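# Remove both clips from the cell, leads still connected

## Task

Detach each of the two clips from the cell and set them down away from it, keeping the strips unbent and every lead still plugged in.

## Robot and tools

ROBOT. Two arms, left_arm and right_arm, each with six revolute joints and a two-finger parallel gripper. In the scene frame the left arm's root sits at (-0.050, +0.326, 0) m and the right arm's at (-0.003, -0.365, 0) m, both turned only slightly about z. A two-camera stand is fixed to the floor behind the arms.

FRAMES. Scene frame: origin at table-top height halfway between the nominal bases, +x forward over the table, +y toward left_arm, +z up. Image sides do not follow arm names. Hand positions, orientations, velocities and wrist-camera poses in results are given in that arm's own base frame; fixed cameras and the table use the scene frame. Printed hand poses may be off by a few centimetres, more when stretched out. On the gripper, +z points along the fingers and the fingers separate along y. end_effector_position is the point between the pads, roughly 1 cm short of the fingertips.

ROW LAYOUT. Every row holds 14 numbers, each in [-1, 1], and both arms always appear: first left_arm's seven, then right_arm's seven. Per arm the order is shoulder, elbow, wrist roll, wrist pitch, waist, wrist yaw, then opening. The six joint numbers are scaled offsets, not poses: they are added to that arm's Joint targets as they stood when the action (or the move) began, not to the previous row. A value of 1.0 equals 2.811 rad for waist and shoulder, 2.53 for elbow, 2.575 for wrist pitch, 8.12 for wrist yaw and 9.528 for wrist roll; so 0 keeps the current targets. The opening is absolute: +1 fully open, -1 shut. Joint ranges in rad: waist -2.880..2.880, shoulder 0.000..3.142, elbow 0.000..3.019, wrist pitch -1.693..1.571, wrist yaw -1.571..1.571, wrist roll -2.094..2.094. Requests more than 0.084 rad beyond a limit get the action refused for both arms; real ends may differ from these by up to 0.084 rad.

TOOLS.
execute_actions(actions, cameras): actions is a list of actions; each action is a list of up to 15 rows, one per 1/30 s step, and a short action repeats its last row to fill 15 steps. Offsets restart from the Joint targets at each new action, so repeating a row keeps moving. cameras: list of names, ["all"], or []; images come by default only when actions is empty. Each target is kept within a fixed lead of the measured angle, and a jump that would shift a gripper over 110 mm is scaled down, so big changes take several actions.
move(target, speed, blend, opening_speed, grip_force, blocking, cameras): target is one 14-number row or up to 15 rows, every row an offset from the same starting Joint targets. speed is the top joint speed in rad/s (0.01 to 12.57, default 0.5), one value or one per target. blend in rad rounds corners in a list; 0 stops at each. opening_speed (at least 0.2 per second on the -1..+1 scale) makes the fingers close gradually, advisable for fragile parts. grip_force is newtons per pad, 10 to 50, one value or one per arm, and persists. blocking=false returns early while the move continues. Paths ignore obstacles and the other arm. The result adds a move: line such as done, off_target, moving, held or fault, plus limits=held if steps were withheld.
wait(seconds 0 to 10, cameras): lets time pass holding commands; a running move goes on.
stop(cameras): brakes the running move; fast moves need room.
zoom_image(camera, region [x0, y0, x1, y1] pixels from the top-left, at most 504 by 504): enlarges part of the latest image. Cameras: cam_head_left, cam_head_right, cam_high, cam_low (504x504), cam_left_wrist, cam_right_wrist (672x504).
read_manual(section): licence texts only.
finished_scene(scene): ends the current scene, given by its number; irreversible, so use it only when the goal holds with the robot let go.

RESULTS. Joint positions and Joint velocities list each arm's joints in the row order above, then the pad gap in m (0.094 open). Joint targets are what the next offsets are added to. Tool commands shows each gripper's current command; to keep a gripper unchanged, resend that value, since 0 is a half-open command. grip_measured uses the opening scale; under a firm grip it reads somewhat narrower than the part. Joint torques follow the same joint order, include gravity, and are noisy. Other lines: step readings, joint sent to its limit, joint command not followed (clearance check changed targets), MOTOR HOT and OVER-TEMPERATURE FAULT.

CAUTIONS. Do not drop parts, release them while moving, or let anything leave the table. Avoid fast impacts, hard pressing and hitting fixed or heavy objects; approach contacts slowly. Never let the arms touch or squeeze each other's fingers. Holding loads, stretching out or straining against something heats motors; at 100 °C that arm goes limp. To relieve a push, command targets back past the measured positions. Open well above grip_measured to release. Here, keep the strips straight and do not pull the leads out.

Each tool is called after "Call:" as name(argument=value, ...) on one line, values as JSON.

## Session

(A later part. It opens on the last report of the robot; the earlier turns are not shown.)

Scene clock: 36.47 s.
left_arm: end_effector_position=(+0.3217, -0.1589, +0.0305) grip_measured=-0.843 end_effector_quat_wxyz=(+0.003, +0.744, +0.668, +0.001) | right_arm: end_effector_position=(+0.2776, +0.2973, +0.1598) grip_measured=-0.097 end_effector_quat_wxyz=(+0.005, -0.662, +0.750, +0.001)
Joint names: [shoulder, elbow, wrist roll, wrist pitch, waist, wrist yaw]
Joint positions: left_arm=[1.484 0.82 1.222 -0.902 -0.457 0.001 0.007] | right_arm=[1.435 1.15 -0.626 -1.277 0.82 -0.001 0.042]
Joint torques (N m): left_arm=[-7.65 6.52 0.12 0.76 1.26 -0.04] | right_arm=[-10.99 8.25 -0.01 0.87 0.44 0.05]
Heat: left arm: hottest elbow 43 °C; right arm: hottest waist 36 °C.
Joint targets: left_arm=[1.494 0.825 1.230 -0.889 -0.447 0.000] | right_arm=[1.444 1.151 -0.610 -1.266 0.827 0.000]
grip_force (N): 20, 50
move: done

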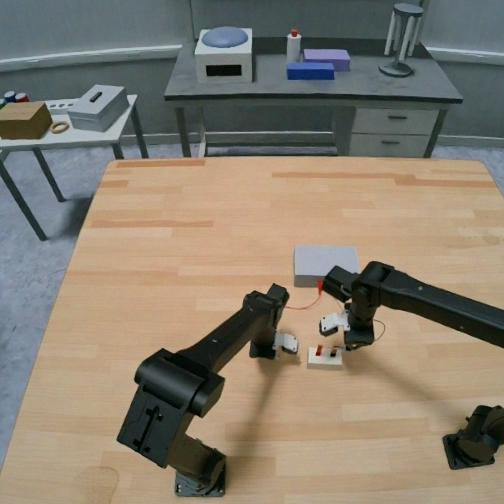

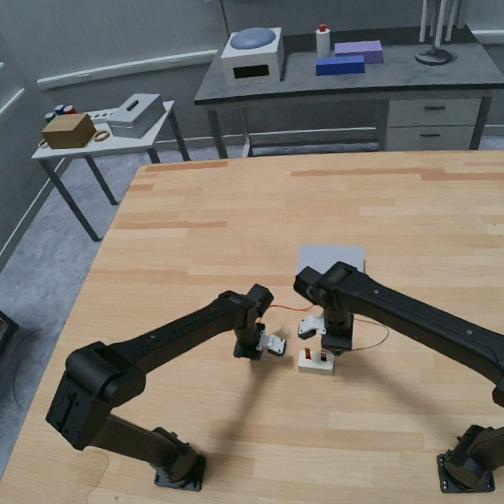

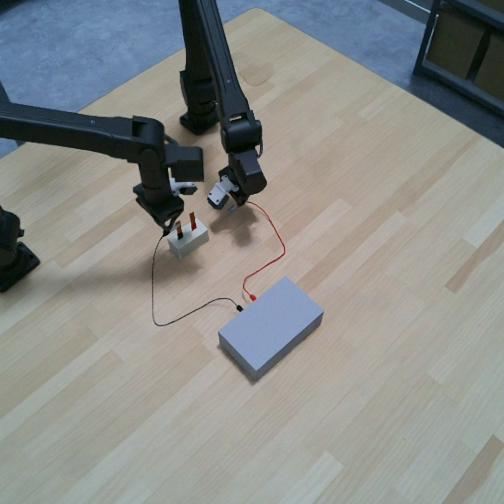

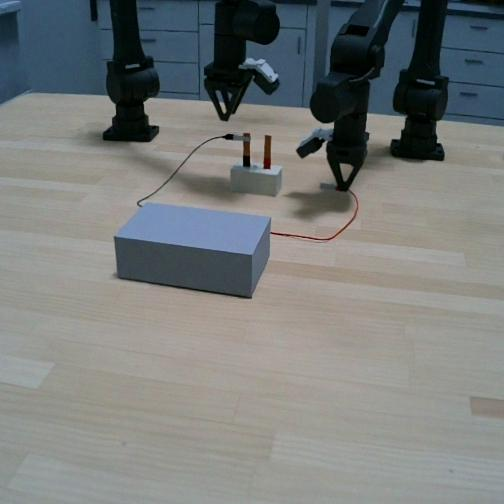

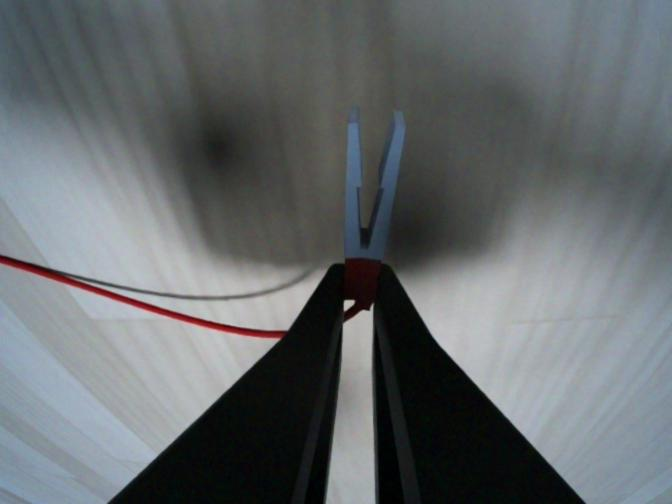

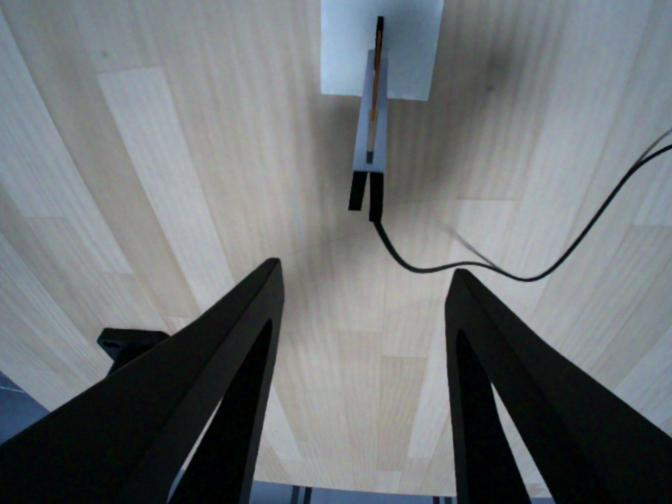

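Call:
move(target=[0.0085,-0.0051,0,0.0142,0,0,-0.88,0.0144,-0.0379,-0.0015,0.0532,-0.0048,0,-0.35], speed=0.12, cameras=["cam_right_wrist","cam_low","cam_left_wrist"])

Call:
zoom_image(camera="cam_low", region=[190, 80, 370, 220])

Scene clock: 39.17 s.
left_arm: end_effector_position=(+0.3225, -0.1593, +0.0196) grip_measured=-0.843 end_effector_quat_wxyz=(+0.004, +0.744, +0.668, +0.001) | right_arm: end_effector_position=(+0.2763, +0.2959, +0.1107) grip_measured=-0.348 end_effector_quat_wxyz=(+0.006, -0.662, +0.750, +0.001)
Joint names: [shoulder, elbow, wrist roll, wrist pitch, waist, wrist yaw]
Joint positions: left_arm=[1.506 0.808 1.222 -0.866 -0.457 0.001 0.007] | right_arm=[1.474 1.055 -0.626 -1.14 0.82 -0.001 0.031]
Joint torques (N m): left_arm=[-8.88 6.39 0.17 0.85 1.26 -0.02] | right_arm=[-11.16 7.71 -0.17 0.91 -0.85 0.04]
Heat: left arm: hottest elbow 43 °C; right arm: hottest waist 36 °C.
Joint targets: left_arm=[1.518 0.812 1.230 -0.853 -0.447 0.000] | right_arm=[1.485 1.055 -0.624 -1.129 0.813 0.000]
grip_force (N): 20, 50
move: done
Images, in order (width x height): cam_low 504x504, cam_left_wrist 672x504, cam_right_wrist 672x504.

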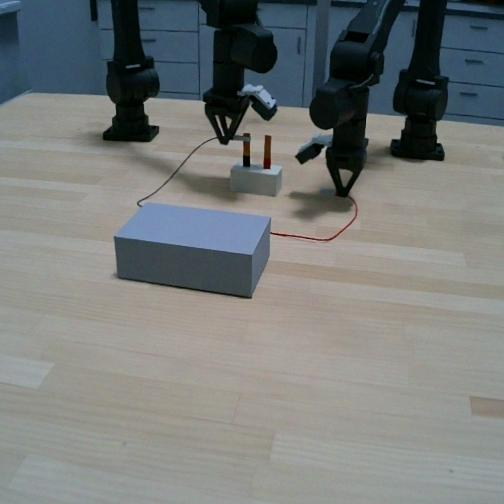

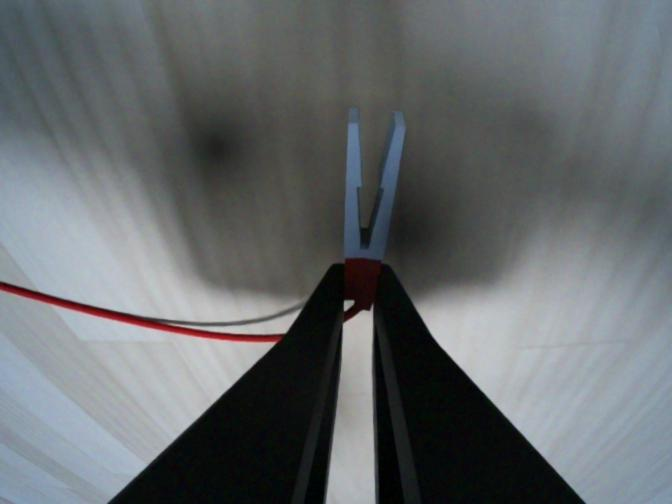

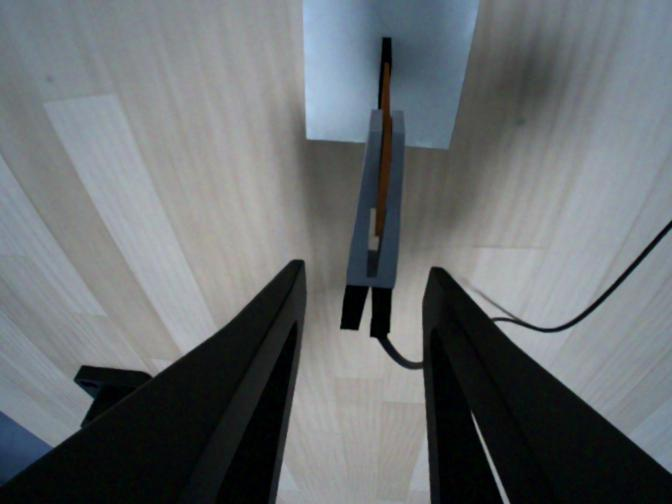

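Scaled by 2.800 from the camera's 504x504 image, which has a finer 720x720 frame.

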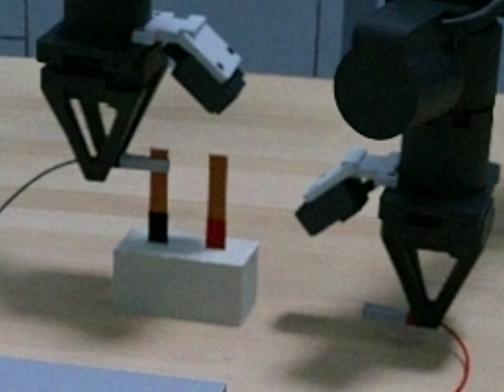

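Call:
move(target=[0.0043,-0.0026,0,0.0071,0,0,-0.88,-0.0034,-0.0043,-0.0012,0.0005,-0.0055,0,-0.4], speed=0.1, cameras=["cam_right_wrist","cam_low","cam_left_wrist"])

Call:
zoom_image(camera="cam_low", region=[190, 80, 370, 220])

Scene clock: 40.67 s.
left_arm: end_effector_position=(+0.3224, -0.1592, +0.0135) grip_measured=-0.843 end_effector_quat_wxyz=(+0.003, +0.744, +0.668, +0.001) | right_arm: end_effector_position=(+0.2770, +0.2899, +0.1071) grip_measured=-0.398 end_effector_quat_wxyz=(+0.001, -0.657, +0.753, +0.000)
Joint names: [shoulder, elbow, wrist roll, wrist pitch, waist, wrist yaw]
Joint positions: left_arm=[1.518 0.802 1.222 -0.848 -0.457 0.001 0.007] | right_arm=[1.474 1.045 -0.626 -1.139 0.809 -0.001 0.028]
Joint velocities: left_arm=[within noise] | right_arm=[-0.005 0.027 -0.066 -0.007 -0.044 0.022 0]
Joint torques (N m): left_arm=[-8.35 6.46 0.15 0.77 2.14 -0.03] | right_arm=[-12.04 7.66 -0.28 0.92 -1.08 0.03]
Heat: left arm: hottest elbow 43 °C; right arm: hottest waist 36 °C.
Joint targets: left_arm=[1.530 0.805 1.230 -0.835 -0.447 0.000] | right_arm=[1.475 1.044 -0.636 -1.127 0.797 0.000]
grip_force (N): 20, 50
move: done
Images, in order (width x height): cam_low 504x504, cam_left_wrist 672x504, cam_right_wrist 672x504.

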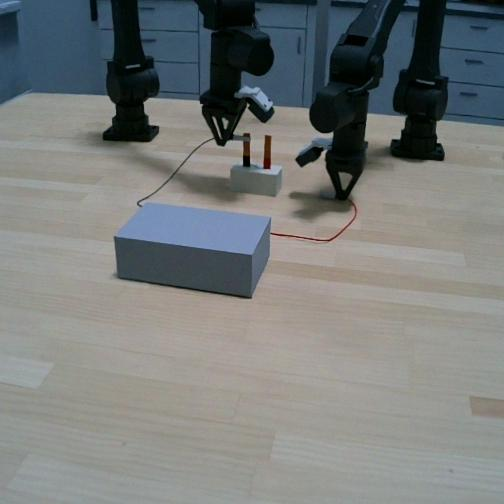

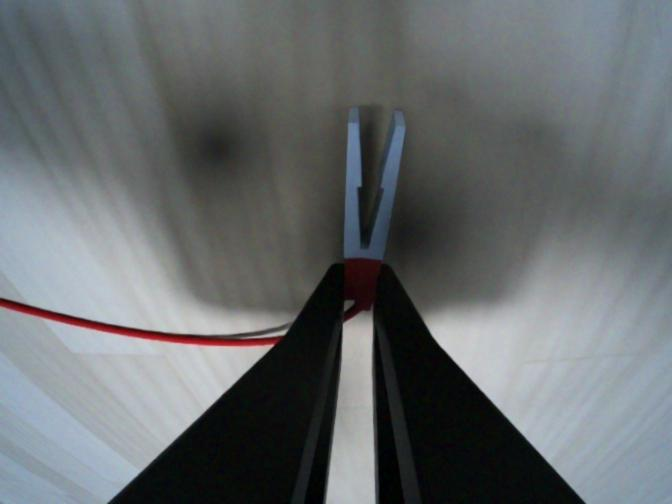

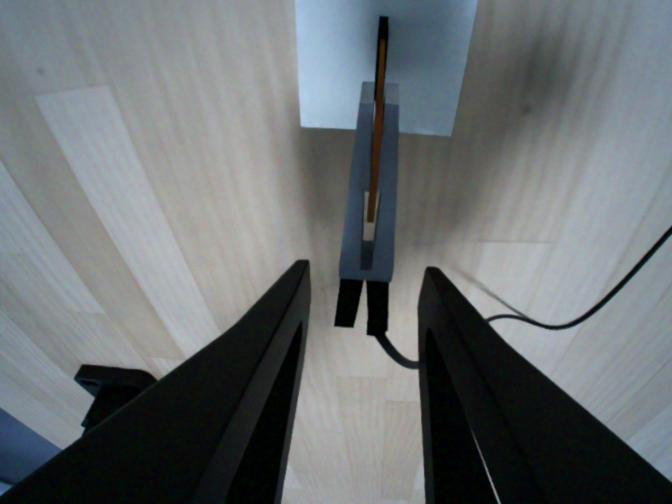

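Scaled by 2.800 from the camera's 504x504 image, which has a finer 720x720 frame.

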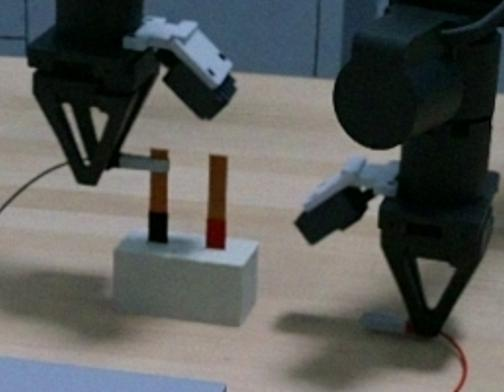

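Call:
move(target=[[0,0,0,0,0,0,-0.88,-0.0017,-0.0015,-0.0005,0,-0.0035,0,-0.4],[0,0,0,0,0,0,-0.5,-0.0017,-0.0015,-0.0005,0,-0.0035,0,-0.88]], speed=0.1, opening_speed=0.25, grip_force=[20,20], cameras=["cam_right_wrist","cam_low","cam_left_wrist"])

Call:
zoom_image(camera="cam_right_wrist", region=[240, 0, 500, 300])

Scene clock: 44.23 s.
left_arm: end_effector_position=(+0.3224, -0.1593, +0.0135) grip_measured=-0.502 end_effector_quat_wxyz=(+0.004, +0.744, +0.668, +0.001) | right_arm: end_effector_position=(+0.2781, +0.2853, +0.1050) grip_measured=-0.841 end_effector_quat_wxyz=(-0.002, -0.654, +0.756, +0.000)
Joint names: [shoulder, elbow, wrist roll, wrist pitch, waist, wrist yaw]
Joint positions: left_arm=[1.518 0.802 1.222 -0.847 -0.457 0.001 0.023] | right_arm=[1.474 1.039 -0.627 -1.139 0.799 -0.001 0.007]
Joint torques (N m): left_arm=[-8.12 6.04 0.14 0.91 2.2 -0.07] | right_arm=[-12.34 7.79 -0.31 0.96 -1.26 0.05]
Heat: left arm: hottest elbow 43 °C; right arm: hottest waist 36 °C.
Joint targets: left_arm=[1.530 0.805 1.230 -0.835 -0.447 0.000] | right_arm=[1.470 1.040 -0.641 -1.127 0.788 0.000]
grip_force (N): 20, 20
move: done
Images, in order (width x height): cam_low 504x504, cam_left_wrist 672x504, cam_right_wrist 672x504.

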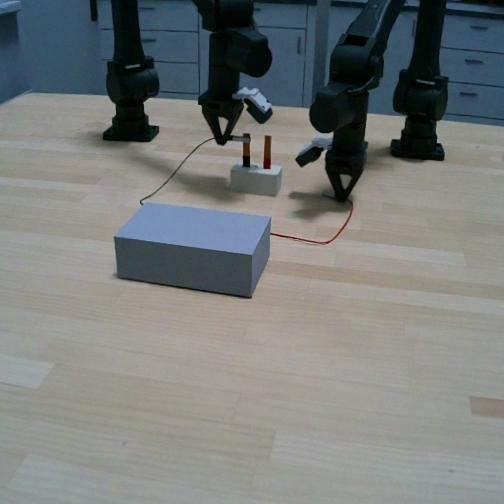

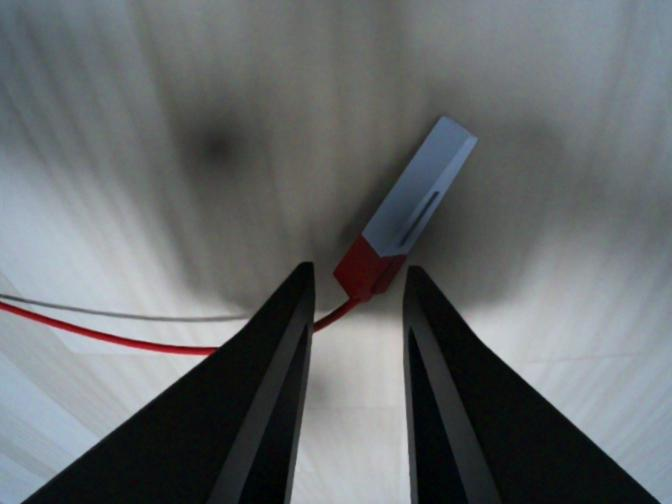

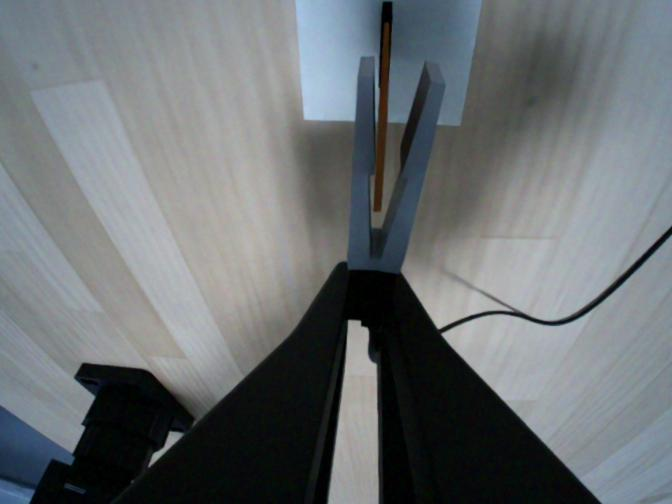

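Scaled by 1.680 from the camera's 672x504 image, which has a finer 960x720 frame.

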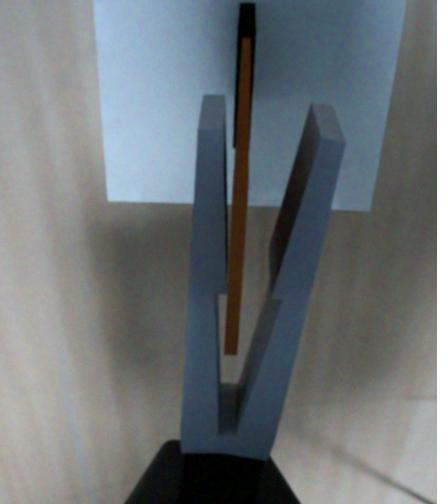

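Call:
move(target=[-0.0615,0.0573,0,-0.1231,0,0,-0.5,-0.0267,-0.0317,-0.0052,0.0016,-0.0176,0,-0.88], speed=0.15, cameras=["cam_right_wrist","cam_low","cam_left_wrist"])

Scene clock: 47.27 s.
left_arm: end_effector_position=(+0.3077, -0.1520, +0.0920) grip_measured=-0.502 end_effector_quat_wxyz=(-0.022, +0.744, +0.668, -0.009) | right_arm: end_effector_position=(+0.2702, +0.2514, +0.0977) grip_measured=-0.842 end_effector_quat_wxyz=(-0.012, -0.653, +0.757, +0.000)
Joint names: [shoulder, elbow, wrist roll, wrist pitch, waist, wrist yaw]
Joint positions: left_arm=[1.378 0.9 1.222 -1.141 -0.457 0.001 0.023] | right_arm=[1.422 0.962 -0.674 -1.134 0.75 -0.001 0.007]
Joint torques (N m): left_arm=[-9.58 10.63 0.12 -0.31 1.03 -0.06] | right_arm=[-13.04 7.47 -0.34 0.84 -1.14 0.04]
Heat: left arm: hottest elbow 43 °C; right arm: hottest waist 36 °C.
Joint targets: left_arm=[1.357 0.950 1.230 -1.152 -0.447 0.000] | right_arm=[1.395 0.960 -0.690 -1.123 0.738 0.000]
grip_force (N): 20, 20
move: off_target (left_arm); left_arm: the elbow is farthest, 0.050 rad from its target
Images, in order (width x height): cam_low 504x504, cam_left_wrist 672x504, cam_right_wrist 672x504.

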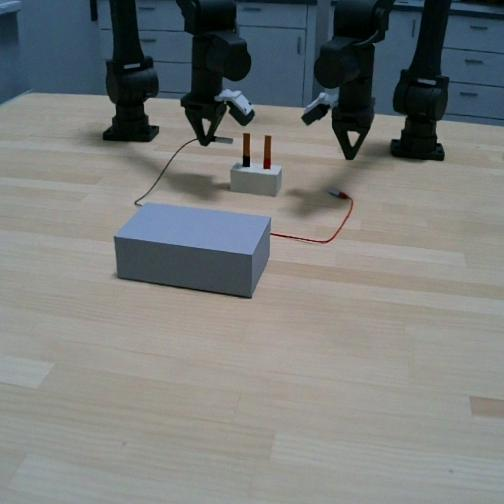

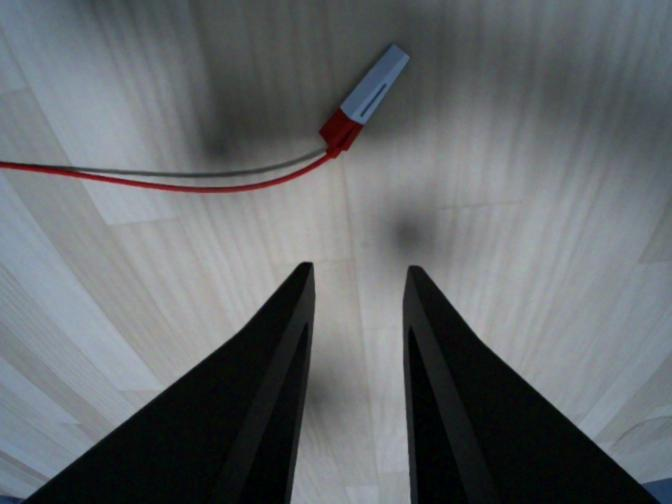

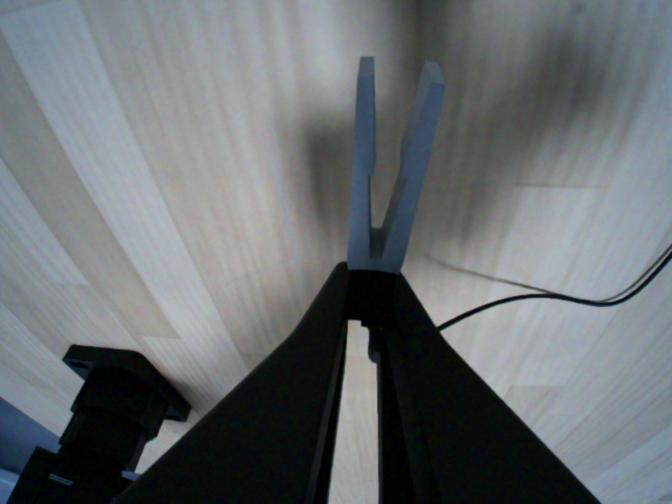

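Call:
move(target=[[0,0,0,0,0,0,-0.5,-0.0377,-0.0403,-0.0132,-0.0019,-0.0448,0,-0.88],[0,0,0,0,0,0,-0.5,0.0135,-0.0883,-0.0132,0.1012,-0.0448,0,-0.88]], speed=0.2, blend=0.03, cameras=["cam_right_wrist","cam_low"])

Scene clock: 50.23 s.
left_arm: end_effector_position=(+0.3076, -0.1520, +0.0920) grip_measured=-0.502 end_effector_quat_wxyz=(-0.022, +0.744, +0.668, -0.009) | right_arm: end_effector_position=(+0.2692, +0.1934, +0.0250) grip_measured=-0.842 end_effector_quat_wxyz=(+0.005, -0.653, +0.757, +0.000)
Joint names: [shoulder, elbow, wrist roll, wrist pitch, waist, wrist yaw]
Joint positions: left_arm=[1.378 0.9 1.222 -1.142 -0.457 0.001 0.023] | right_arm=[1.424 0.737 -0.8 -0.874 0.624 -0.001 0.007]
Joint torques (N m): left_arm=[-9.99 10.89 0.19 -0.38 1.79 -0.06] | right_arm=[-8.82 6.46 -0.34 0.96 -1.03 0.03]
Heat: left arm: hottest elbow 44 °C; right arm: hottest waist 36 °C.
Joint targets: left_arm=[1.357 0.950 1.230 -1.152 -0.447 0.000] | right_arm=[1.433 0.737 -0.816 -0.863 0.612 0.000]
grip_force (N): 20, 20
move: off_target (left_arm); left_arm: the elbow is farthest, 0.050 rad from its target
Images, in order (width x height): cam_low 504x504, cam_right_wrist 672x504.

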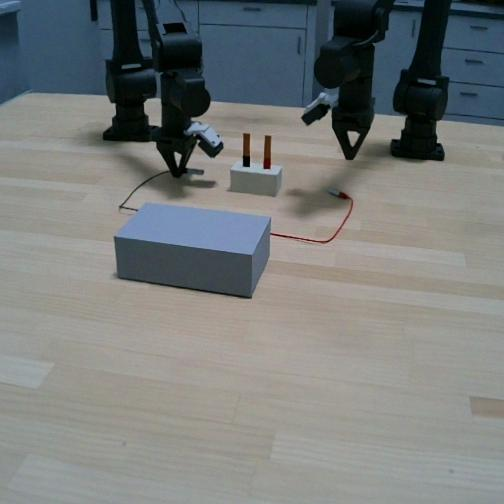

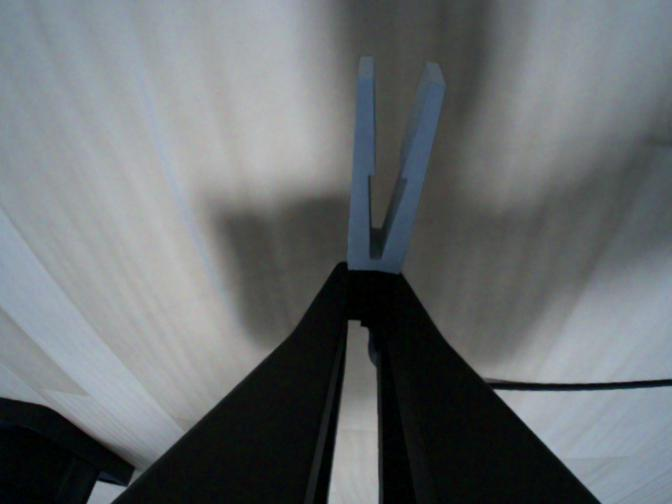

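Call:
move(target=[[0,0,0,0,0,0,-0.5,0.008,-0.0055,0,0.0135,0,0,-0.88],[0,0,0,0,0,0,-0.5,0.008,-0.0055,0,0.0135,0,0,-0.4],[0,0,0,0,0,0,-0.5,-0.0512,0.048,0,-0.1031,0,0,-0.4]], speed=0.2, opening_speed=0.4, cameras=["all"])

Scene clock: 55.07 s.
left_arm: end_effector_position=(+0.3076, -0.1520, +0.0920) grip_measured=-0.502 end_effector_quat_wxyz=(-0.022, +0.744, +0.668, -0.009) | right_arm: end_effector_position=(+0.2520, +0.1812, +0.0814) grip_measured=-0.402 end_effector_quat_wxyz=(-0.026, -0.653, +0.756, +0.003)
Joint names: [shoulder, elbow, wrist roll, wrist pitch, waist, wrist yaw]
Joint positions: left_arm=[1.378 0.9 1.222 -1.142 -0.457 0.001 0.023] | right_arm=[1.309 0.804 -0.801 -1.119 0.624 -0.001 0.028]
Joint torques (N m): left_arm=[-9.17 10.73 0.16 -0.09 1.85 -0.01] | right_arm=[-10.34 11.62 -0.33 -0.17 -1.2 0.07]
Heat: left arm: hottest elbow 44 °C; right arm: hottest waist 36 °C.
Joint targets: left_arm=[1.357 0.950 1.230 -1.152 -0.447 0.000] | right_arm=[1.290 0.858 -0.816 -1.128 0.612 0.000]
grip_force (N): 20, 20
move: off_target (left_arm, right_arm); left_arm: the elbow is farthest, 0.050 rad from its target; right_arm: the elbow is farthest, 0.055 rad from its target

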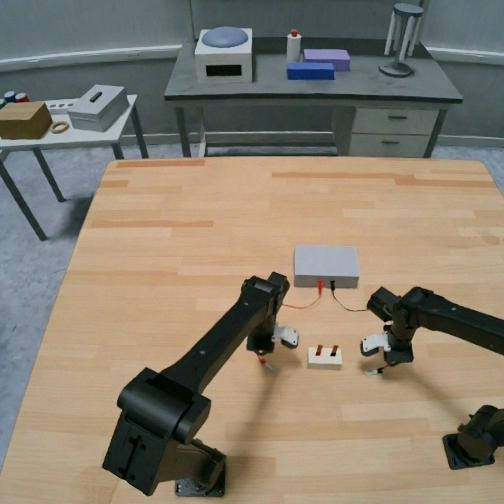

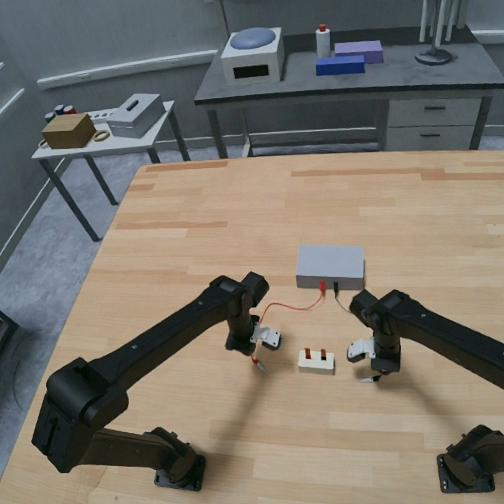

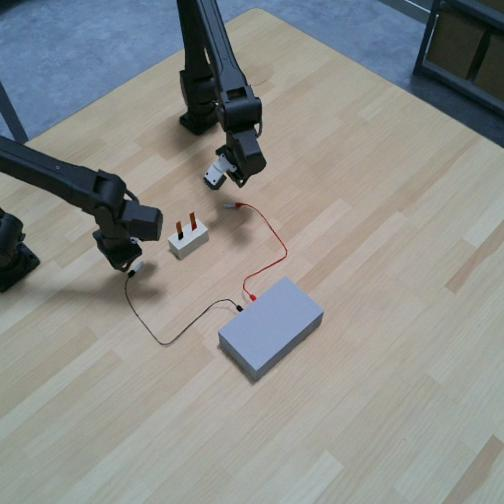

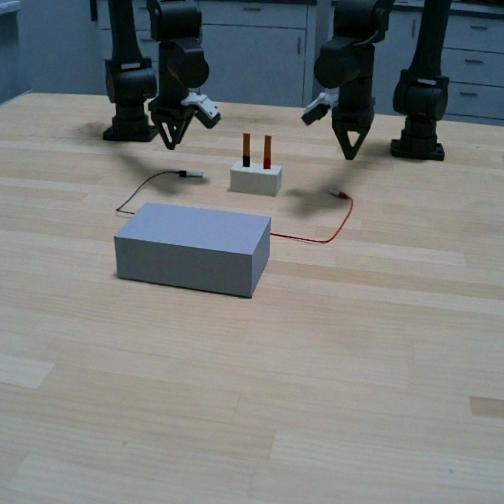

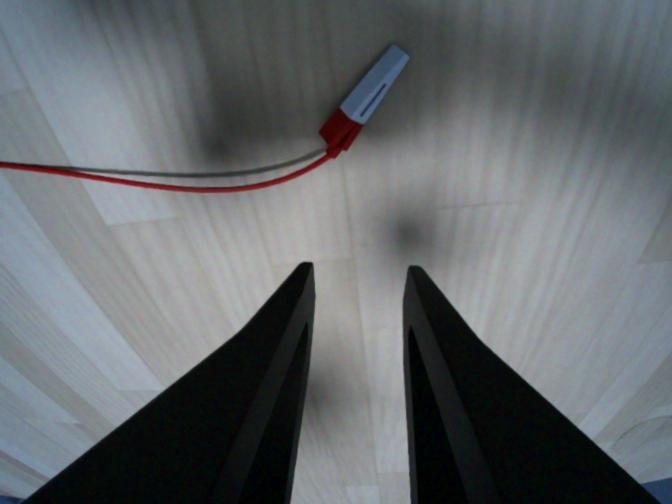

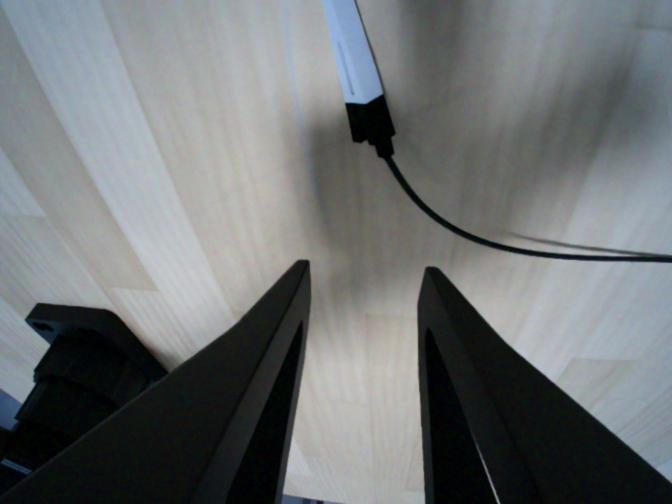

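Call:
finished_scene(scene=1)

The scene is finished: the task was done.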